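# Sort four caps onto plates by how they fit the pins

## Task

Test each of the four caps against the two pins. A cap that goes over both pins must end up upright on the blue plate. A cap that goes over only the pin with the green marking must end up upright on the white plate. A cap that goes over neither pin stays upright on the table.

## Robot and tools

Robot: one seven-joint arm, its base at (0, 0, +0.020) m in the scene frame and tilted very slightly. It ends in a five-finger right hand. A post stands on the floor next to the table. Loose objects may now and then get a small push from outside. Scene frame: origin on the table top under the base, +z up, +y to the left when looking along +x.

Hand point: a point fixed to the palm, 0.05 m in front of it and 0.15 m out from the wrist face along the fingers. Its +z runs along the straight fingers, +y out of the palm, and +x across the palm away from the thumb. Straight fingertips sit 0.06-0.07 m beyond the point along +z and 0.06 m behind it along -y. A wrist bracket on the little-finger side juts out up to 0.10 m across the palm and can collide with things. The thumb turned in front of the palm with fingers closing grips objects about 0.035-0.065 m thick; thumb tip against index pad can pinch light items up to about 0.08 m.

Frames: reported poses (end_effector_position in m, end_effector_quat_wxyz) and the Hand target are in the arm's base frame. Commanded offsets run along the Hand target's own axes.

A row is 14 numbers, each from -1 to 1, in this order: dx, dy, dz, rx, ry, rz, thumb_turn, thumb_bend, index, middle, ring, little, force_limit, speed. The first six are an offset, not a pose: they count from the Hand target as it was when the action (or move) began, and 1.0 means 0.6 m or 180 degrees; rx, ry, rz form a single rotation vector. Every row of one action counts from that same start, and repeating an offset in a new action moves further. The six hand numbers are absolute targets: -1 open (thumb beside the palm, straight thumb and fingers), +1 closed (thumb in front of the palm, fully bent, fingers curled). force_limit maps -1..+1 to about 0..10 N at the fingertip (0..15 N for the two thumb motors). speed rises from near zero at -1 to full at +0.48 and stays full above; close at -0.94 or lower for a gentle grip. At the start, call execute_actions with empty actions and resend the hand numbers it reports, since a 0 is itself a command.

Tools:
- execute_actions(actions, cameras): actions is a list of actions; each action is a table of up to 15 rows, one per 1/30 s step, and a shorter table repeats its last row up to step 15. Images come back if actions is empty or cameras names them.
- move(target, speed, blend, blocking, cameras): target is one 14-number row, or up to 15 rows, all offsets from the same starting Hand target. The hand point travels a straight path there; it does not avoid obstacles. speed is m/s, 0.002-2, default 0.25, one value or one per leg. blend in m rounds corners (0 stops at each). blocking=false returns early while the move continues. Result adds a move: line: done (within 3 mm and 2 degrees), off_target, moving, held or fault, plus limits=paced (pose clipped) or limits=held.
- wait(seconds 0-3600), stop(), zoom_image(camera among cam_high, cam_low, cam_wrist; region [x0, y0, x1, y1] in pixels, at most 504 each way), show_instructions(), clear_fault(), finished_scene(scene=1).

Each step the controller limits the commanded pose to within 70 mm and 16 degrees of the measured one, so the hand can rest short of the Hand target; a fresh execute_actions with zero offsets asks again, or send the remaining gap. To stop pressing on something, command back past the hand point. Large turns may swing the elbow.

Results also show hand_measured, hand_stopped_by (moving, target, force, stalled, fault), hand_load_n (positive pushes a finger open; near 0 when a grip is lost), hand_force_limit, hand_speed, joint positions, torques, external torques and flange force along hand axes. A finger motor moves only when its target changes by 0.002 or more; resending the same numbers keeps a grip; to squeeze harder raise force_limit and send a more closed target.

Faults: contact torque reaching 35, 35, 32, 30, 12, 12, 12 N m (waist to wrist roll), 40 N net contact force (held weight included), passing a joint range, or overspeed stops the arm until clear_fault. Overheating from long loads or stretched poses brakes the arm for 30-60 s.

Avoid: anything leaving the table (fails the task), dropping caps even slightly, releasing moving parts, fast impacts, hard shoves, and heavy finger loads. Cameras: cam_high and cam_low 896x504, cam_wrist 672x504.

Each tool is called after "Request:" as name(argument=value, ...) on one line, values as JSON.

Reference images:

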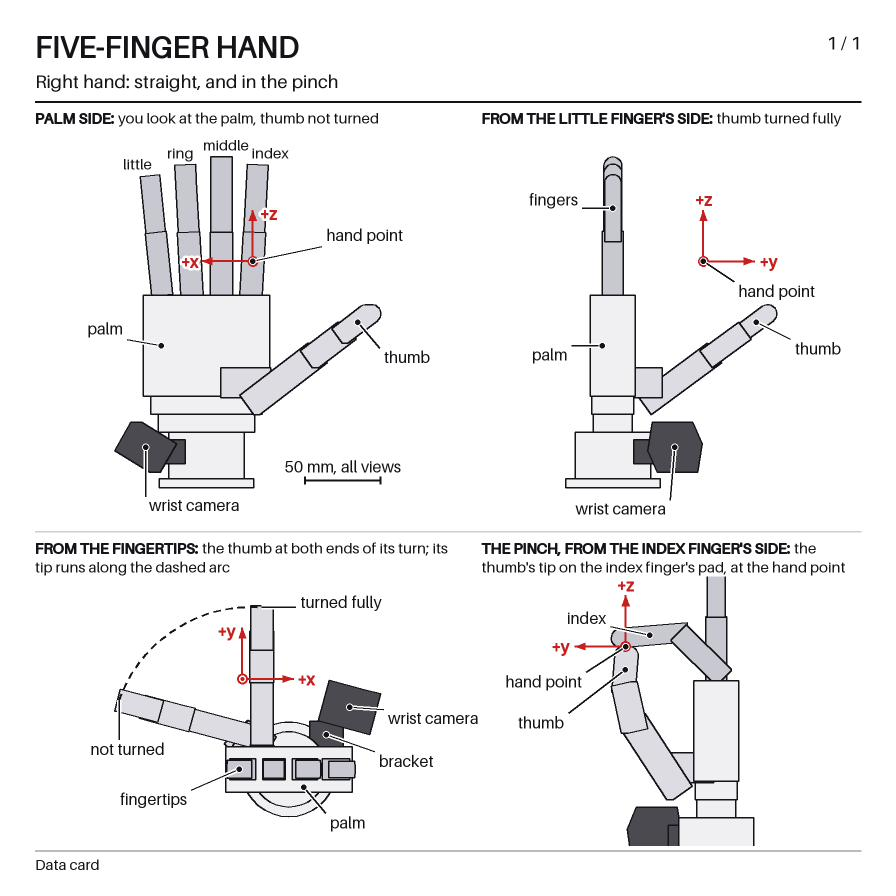

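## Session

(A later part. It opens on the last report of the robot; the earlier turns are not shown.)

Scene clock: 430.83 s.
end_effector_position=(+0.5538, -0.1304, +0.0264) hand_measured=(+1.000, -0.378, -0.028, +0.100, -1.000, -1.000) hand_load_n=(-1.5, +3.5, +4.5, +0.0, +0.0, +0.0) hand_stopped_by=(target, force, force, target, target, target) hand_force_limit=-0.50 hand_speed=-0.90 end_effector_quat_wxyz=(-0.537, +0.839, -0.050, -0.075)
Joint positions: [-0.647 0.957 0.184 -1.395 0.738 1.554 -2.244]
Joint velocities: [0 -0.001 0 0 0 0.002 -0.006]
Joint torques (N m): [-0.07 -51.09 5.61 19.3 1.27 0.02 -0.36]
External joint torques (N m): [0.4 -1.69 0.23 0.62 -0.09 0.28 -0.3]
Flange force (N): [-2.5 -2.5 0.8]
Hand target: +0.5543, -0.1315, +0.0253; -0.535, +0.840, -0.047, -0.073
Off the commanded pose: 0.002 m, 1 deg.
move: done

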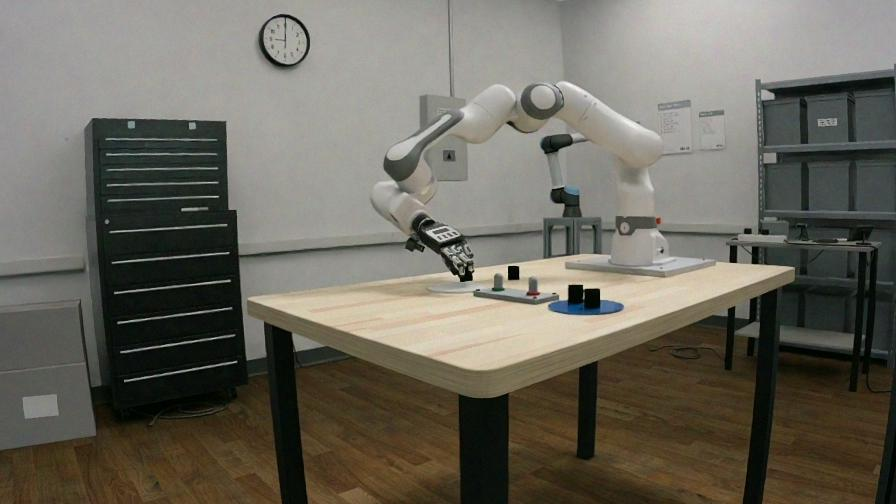

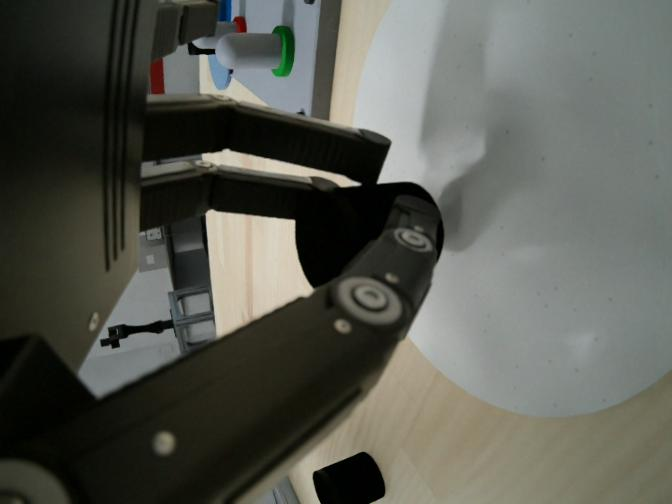

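Request:
move(target=[0.0029,0.0149,0.0069,0,0,0,1,0.0,0.1,0.1,-1,-1,-0.5,-0.9], speed=0.04, cameras=["cam_low","cam_wrist"])

Request:
zoom_image(camera="cam_low", region=[440, 260, 490, 310])

Scene clock: 432.47 s.
end_effector_position=(+0.5539, -0.1303, +0.0167) hand_measured=(+1.000, -0.378, -0.028, +0.100, -1.000, -1.000) hand_load_n=(-1.5, +3.0, +5.0, +0.0, +0.0, +0.0) hand_stopped_by=(target, force, force, target, target, target) hand_force_limit=-0.50 hand_speed=-0.90 end_effector_quat_wxyz=(-0.537, +0.839, -0.050, -0.074)
Joint positions: [-0.646 0.977 0.183 -1.384 0.735 1.561 -2.251]
Joint velocities: [-0.001 0 -0.001 0.004 -0.002 0.005 -0.005]
Joint torques (N m): [0 -51.11 5.66 18.84 1.19 -0.1 -0.25]
External joint torques (N m): [0.24 -1.64 0.08 0.34 -0.15 0.19 -0.2]
Flange force (N): [-3.7 -2.8 1.0]
Hand target: +0.5543, -0.1315, +0.0153; -0.535, +0.840, -0.047, -0.073
Off the commanded pose: 0.002 m, 0 deg.
move: done

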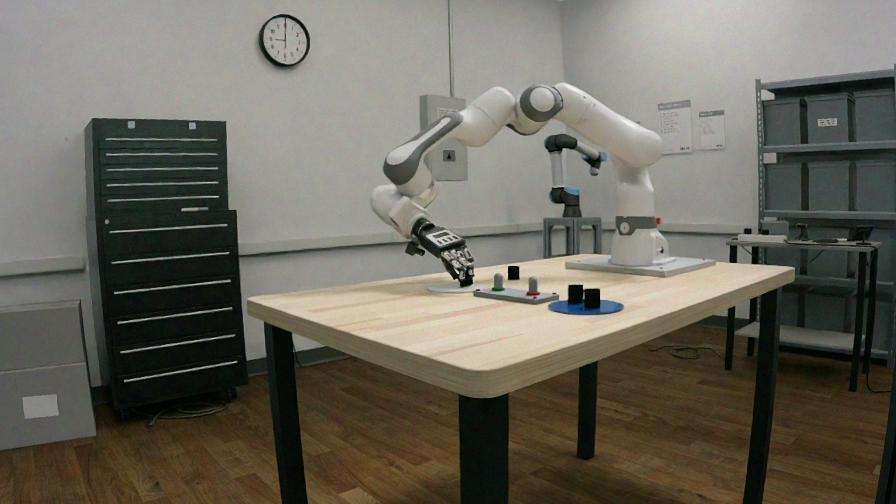

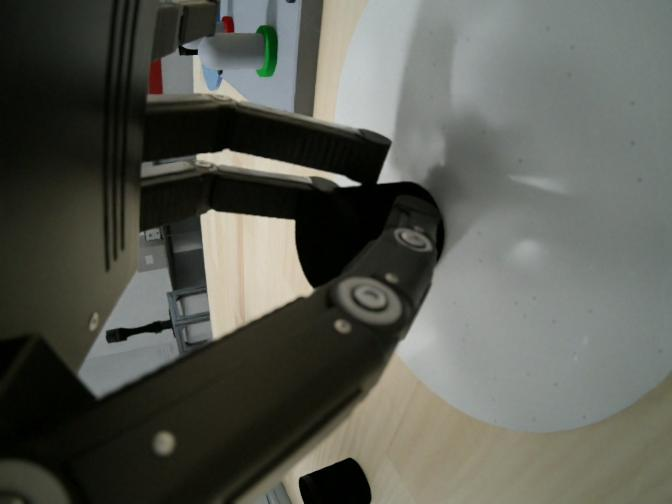

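Scaled by 10.080 from the camera's image (finer frame: 1280x720).

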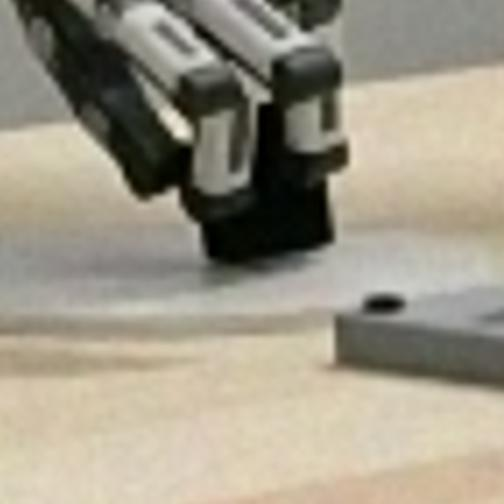

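Request:
move(target=[0.0004,0.0022,0.001,0,0,0,1,0.0,0.1,0.1,-1,-1,-0.5,-0.9], speed=0.02, cameras=["cam_low"])

Request:
zoom_image(camera="cam_low", region=[440, 260, 490, 310])

Scene clock: 434.97 s.
end_effector_position=(+0.5542, -0.1306, +0.0156) hand_measured=(+1.000, -0.378, -0.028, +0.100, -1.000, -1.000) hand_load_n=(-1.5, +3.0, +4.5, +0.0, +0.0, +0.0) hand_stopped_by=(target, force, force, target, target, target) hand_force_limit=-0.50 hand_speed=-0.90 end_effector_quat_wxyz=(-0.537, +0.839, -0.049, -0.074)
Joint positions: [-0.646 0.98 0.183 -1.382 0.735 1.562 -2.253]
Joint torques (N m): [-0.07 -51.17 5.56 19.21 1.21 -0.02 -0.23]
External joint torques (N m): [0.36 -1.57 0.08 0.64 -0.13 0.25 -0.18]
Flange force (N): [-1.9 -2.2 0.3]
Hand target: +0.5543, -0.1315, +0.0138; -0.535, +0.840, -0.047, -0.073
Off the commanded pose: 0.002 m, 0 deg.
move: done

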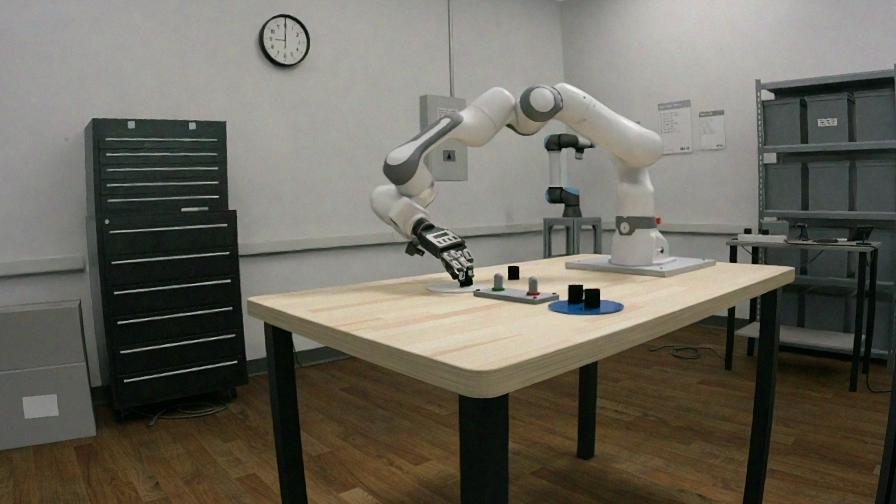

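Scaled by 10.080 from the camera's image (finer frame: 1280x720).

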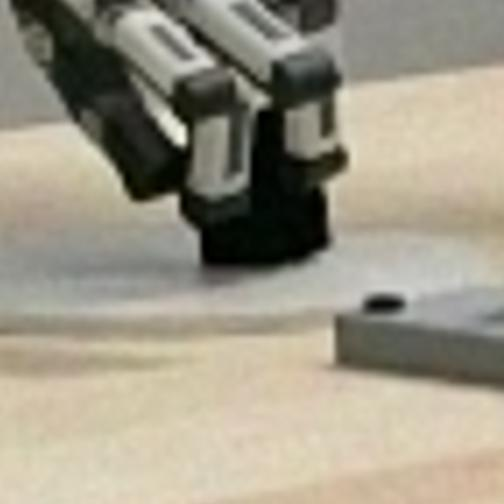

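Request:
move(target=[0.0004,0.0022,0.001,0,0,0,1,0.0,0.1,0.1,-1,-1,-0.5,-0.9], speed=0.02, cameras=["cam_low"])

Request:
zoom_image(camera="cam_low", region=[440, 260, 490, 310])

Scene clock: 436.57 s.
end_effector_position=(+0.5544, -0.1305, +0.0147) hand_measured=(+1.000, -0.378, -0.028, +0.100, -1.000, -1.000) hand_load_n=(-1.0, +1.5, +3.5, +0.0, +0.0, +0.0) hand_stopped_by=(target, force, force, target, target, target) hand_force_limit=-0.50 hand_speed=-0.90 end_effector_quat_wxyz=(-0.537, +0.839, -0.049, -0.074)
Joint positions: [-0.645 0.982 0.183 -1.38 0.735 1.562 -2.254]
Joint torques (N m): [-0.2 -50.77 5.35 19.03 1.08 0.11 -0.23]
External joint torques (N m): [0.17 -1.16 -0.17 0.47 -0.26 0.38 -0.18]
Flange force (N): [-1.8 -1.4 0.5]
Hand target: +0.5542, -0.1315, +0.0123; -0.535, +0.840, -0.047, -0.073
Off the commanded pose: 0.003 m, 0 deg.
move: done

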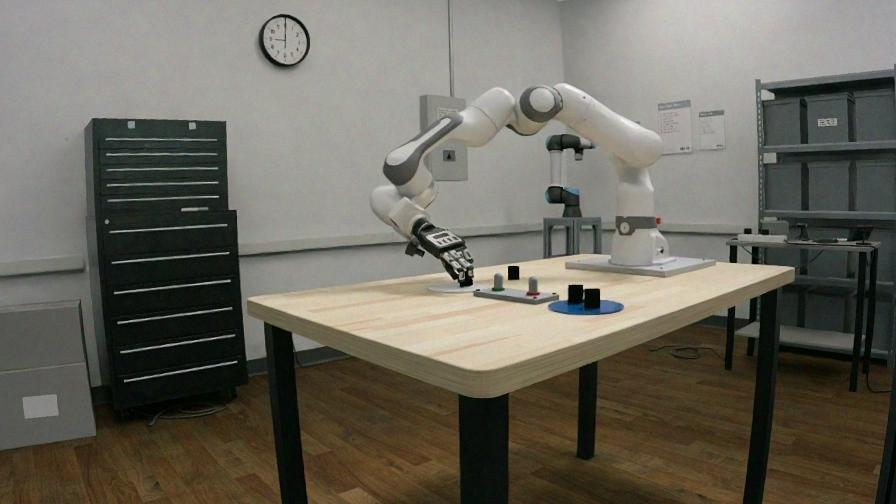

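Scaled by 10.080 from the camera's image (finer frame: 1280x720).

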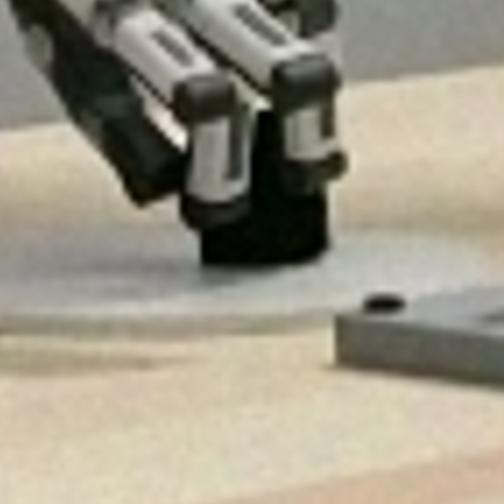

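Request:
move(target=[[0,0,0,0,0,0,1,0.0,0.1,0.1,-1,-1,-0.5,-0.9],[0,0,0,0,0,0,1,-0.56,-0.2,0.1,-1,-1,-0.5,-0.88]], speed=0.05, cameras=["cam_low","cam_wrist"])

Request:
zoom_image(camera="cam_low", region=[440, 260, 490, 310])

Scene clock: 439.73 s.
end_effector_position=(+0.5544, -0.1306, +0.0143) hand_measured=(+1.000, -0.560, -0.200, +0.100, -1.000, -1.000) hand_load_n=(+0.0, +0.0, +0.0, +0.0, +0.0, -0.5) hand_stopped_by=(target, target, target, target, target, target) hand_force_limit=-0.50 hand_speed=-0.88 end_effector_quat_wxyz=(-0.537, +0.839, -0.049, -0.074)
Joint positions: [-0.645 0.983 0.183 -1.38 0.734 1.563 -2.254]
Joint torques (N m): [-0.07 -51.2 5.62 19.14 1.22 -0.06 -0.25]
External joint torques (N m): [0.5 -1.5 0.2 0.51 -0.13 0.2 -0.2]
Flange force (N): [-2.2 -2.3 0.7]
Hand target: +0.5542, -0.1315, +0.0123; -0.535, +0.840, -0.047, -0.073
Off the commanded pose: 0.002 m, 0 deg.
move: done

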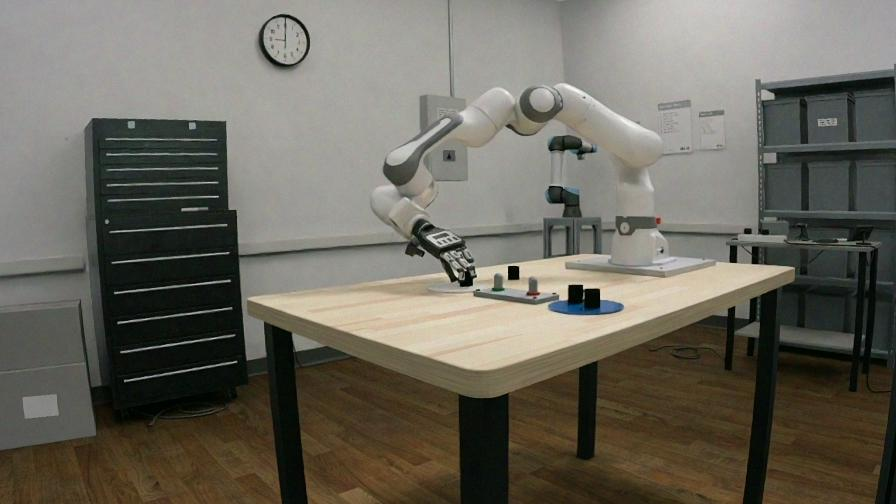

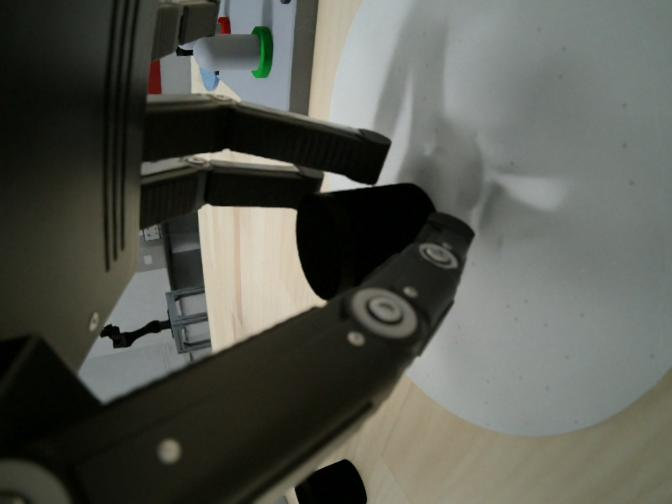

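Scaled by 10.080 from the camera's image (finer frame: 1280x720).

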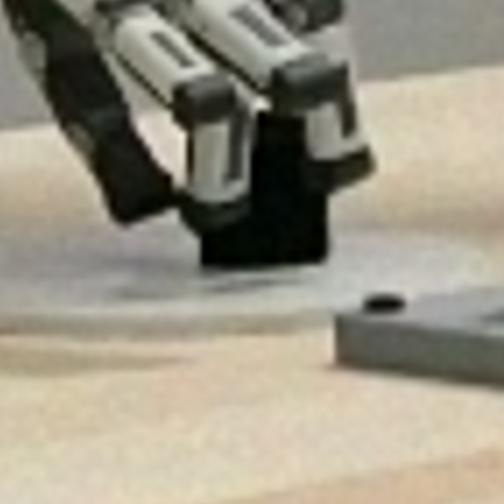

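Request:
move(target=[-0.026,-0.1338,-0.0624,0,0,0,1,-0.56,-0.2,0.1,-1,-1,-0.5,-0.88], speed=0.06, cameras=["all"])

Request:
zoom_image(camera="cam_low", region=[420, 230, 520, 310])

Scene clock: 442.83 s.
end_effector_position=(+0.5544, -0.1324, +0.1003) hand_measured=(+1.000, -0.560, -0.200, +0.100, -1.000, -1.000) hand_load_n=(+0.0, +0.0, -0.5, +0.0, +0.0, +0.0) hand_stopped_by=(target, target, target, target, target, target) hand_force_limit=-0.50 hand_speed=-0.88 end_effector_quat_wxyz=(-0.534, +0.842, -0.044, -0.072)
Joint positions: [-0.656 0.814 0.187 -1.446 0.752 1.493 -2.197]
Joint velocities: [0.001 0 0 -0.001 0.001 -0.001 0.005]
Joint torques (N m): [-0.62 -50.54 5.88 19.7 2.03 -0.19 0.1]
External joint torques (N m): [-0.2 -2.56 0.93 0.12 0.48 -0.01 0.16]
Flange force (N): [-6.8 -5.1 2.3]
Hand target: +0.5542, -0.1315, +0.1023; -0.535, +0.840, -0.047, -0.073
Off the commanded pose: 0.002 m, 0 deg.
move: done

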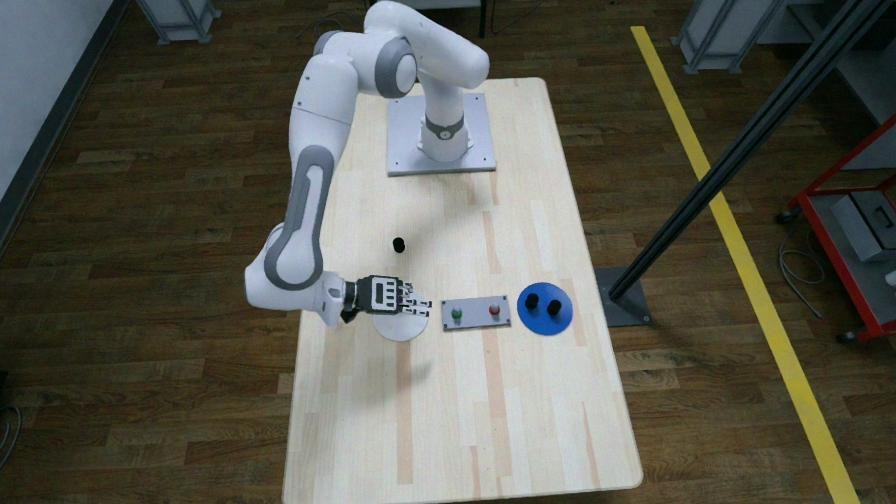

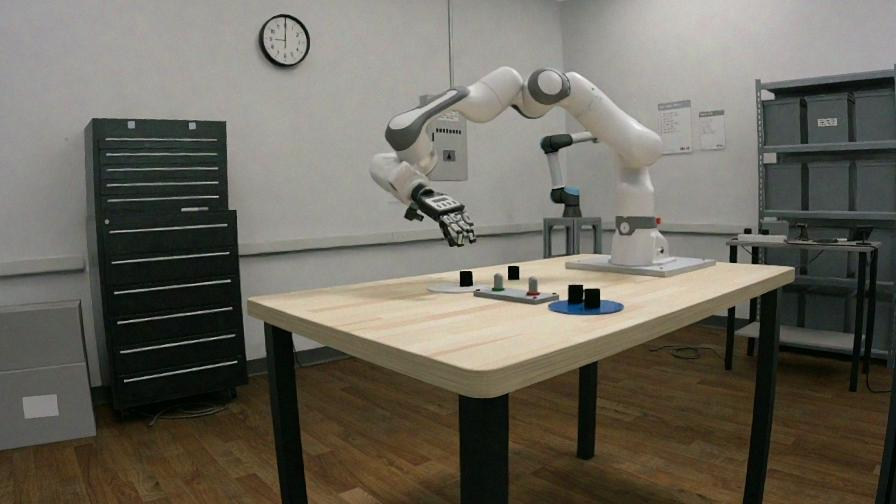

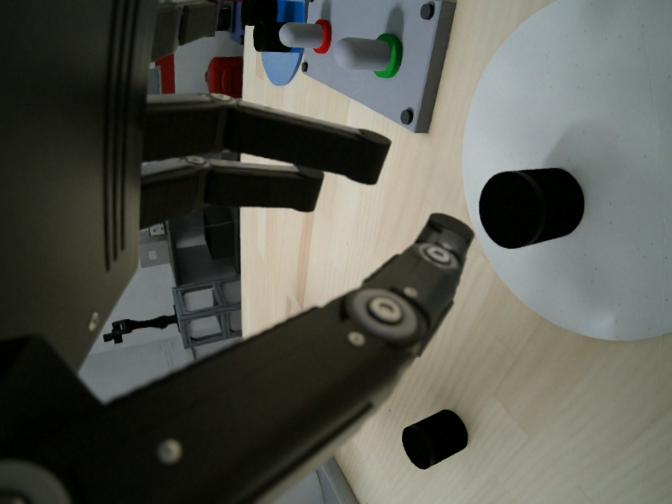

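Scaled by 5.040 from the camera's image (finer frame: 1280x720).

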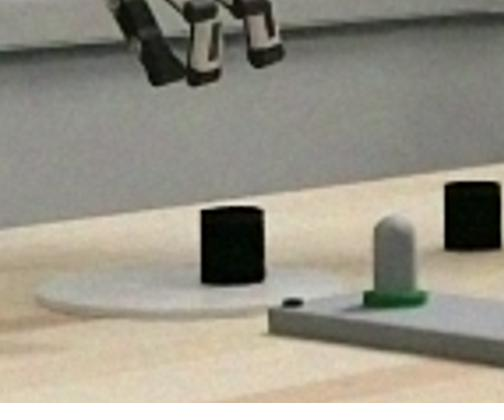

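Request:
move(target=[-0.15,-0.15,-0.15,0,0,0,1,-0.56,-0.2,-0.2,-1,-1,-0.5,-0.5], speed=0.25, cameras=["cam_high","cam_low"])

Request:
zoom_image(camera="cam_high", region=[360, 220, 600, 355])

Request:
zoom_image(camera="cam_low", region=[420, 240, 640, 330])

Scene clock: 450.97 s.
end_effector_position=(+0.4881, -0.1749, +0.2352) hand_measured=(+1.000, -0.560, -0.200, -0.200, -1.000, -1.000) hand_load_n=(+0.0, +0.0, +0.0, +0.0, +0.0, +0.0) hand_stopped_by=(target, target, target, target, target, target) hand_force_limit=-0.50 hand_speed=-0.50 end_effector_quat_wxyz=(-0.536, +0.840, -0.045, -0.069)
Joint positions: [-0.778 0.522 0.169 -1.577 0.75 1.291 -2.163]
Joint velocities: [0.001 -0.001 0 0.001 0 -0.004 0.004]
Joint torques (N m): [-0.6 -44.87 3.39 20.66 1.82 -0.2 0.14]
External joint torques (N m): [-0.15 -2.43 0.22 0.17 -0.1 -0.06 0.19]
Flange force (N): [-5.8 -3.7 2.7]
Hand target: +0.4862, -0.1750, +0.2356; -0.535, +0.840, -0.047, -0.073
Off the commanded pose: 0.002 m, 1 deg.
move: done

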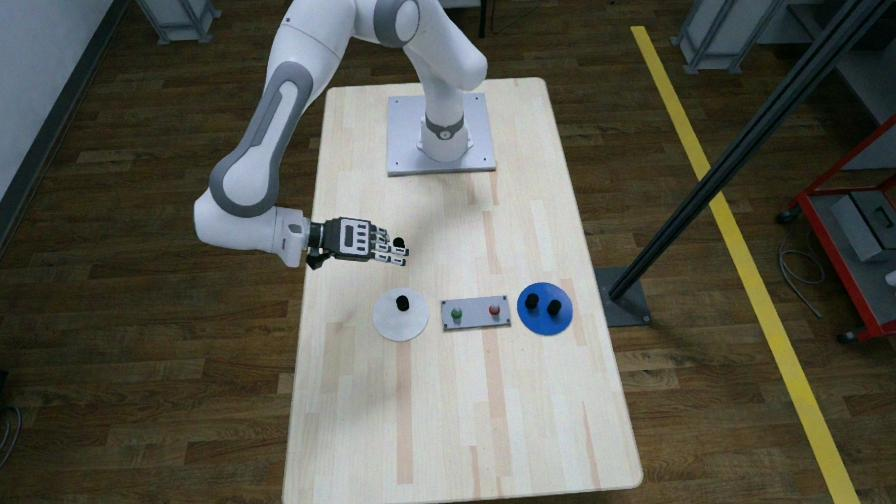

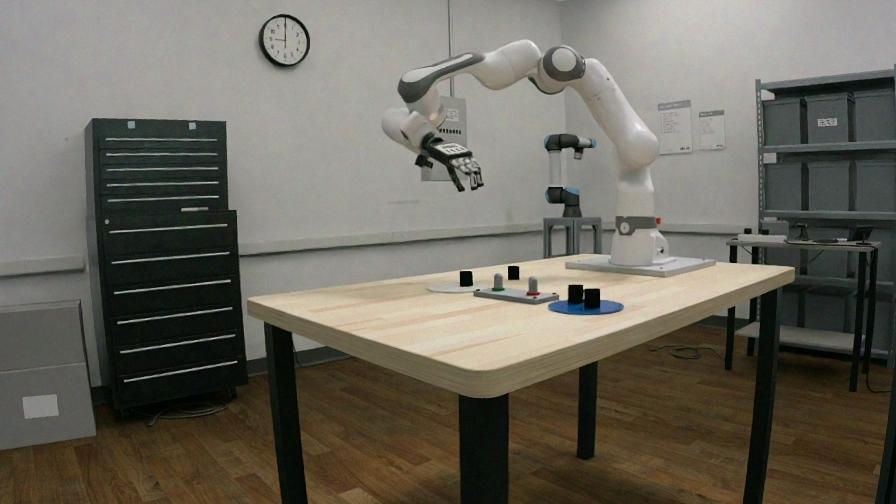

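Scaled by 2.100 from the camera's image (finer frame: 1280x720).

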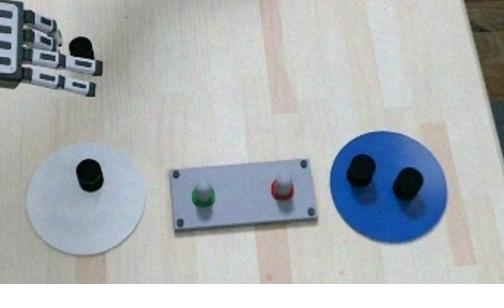

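Scaled by 2.291 from the camera's image (finer frame: 1280x720).

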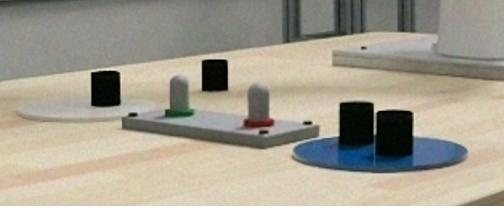

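Request:
finished_scene()

The scene is finished: the task was done.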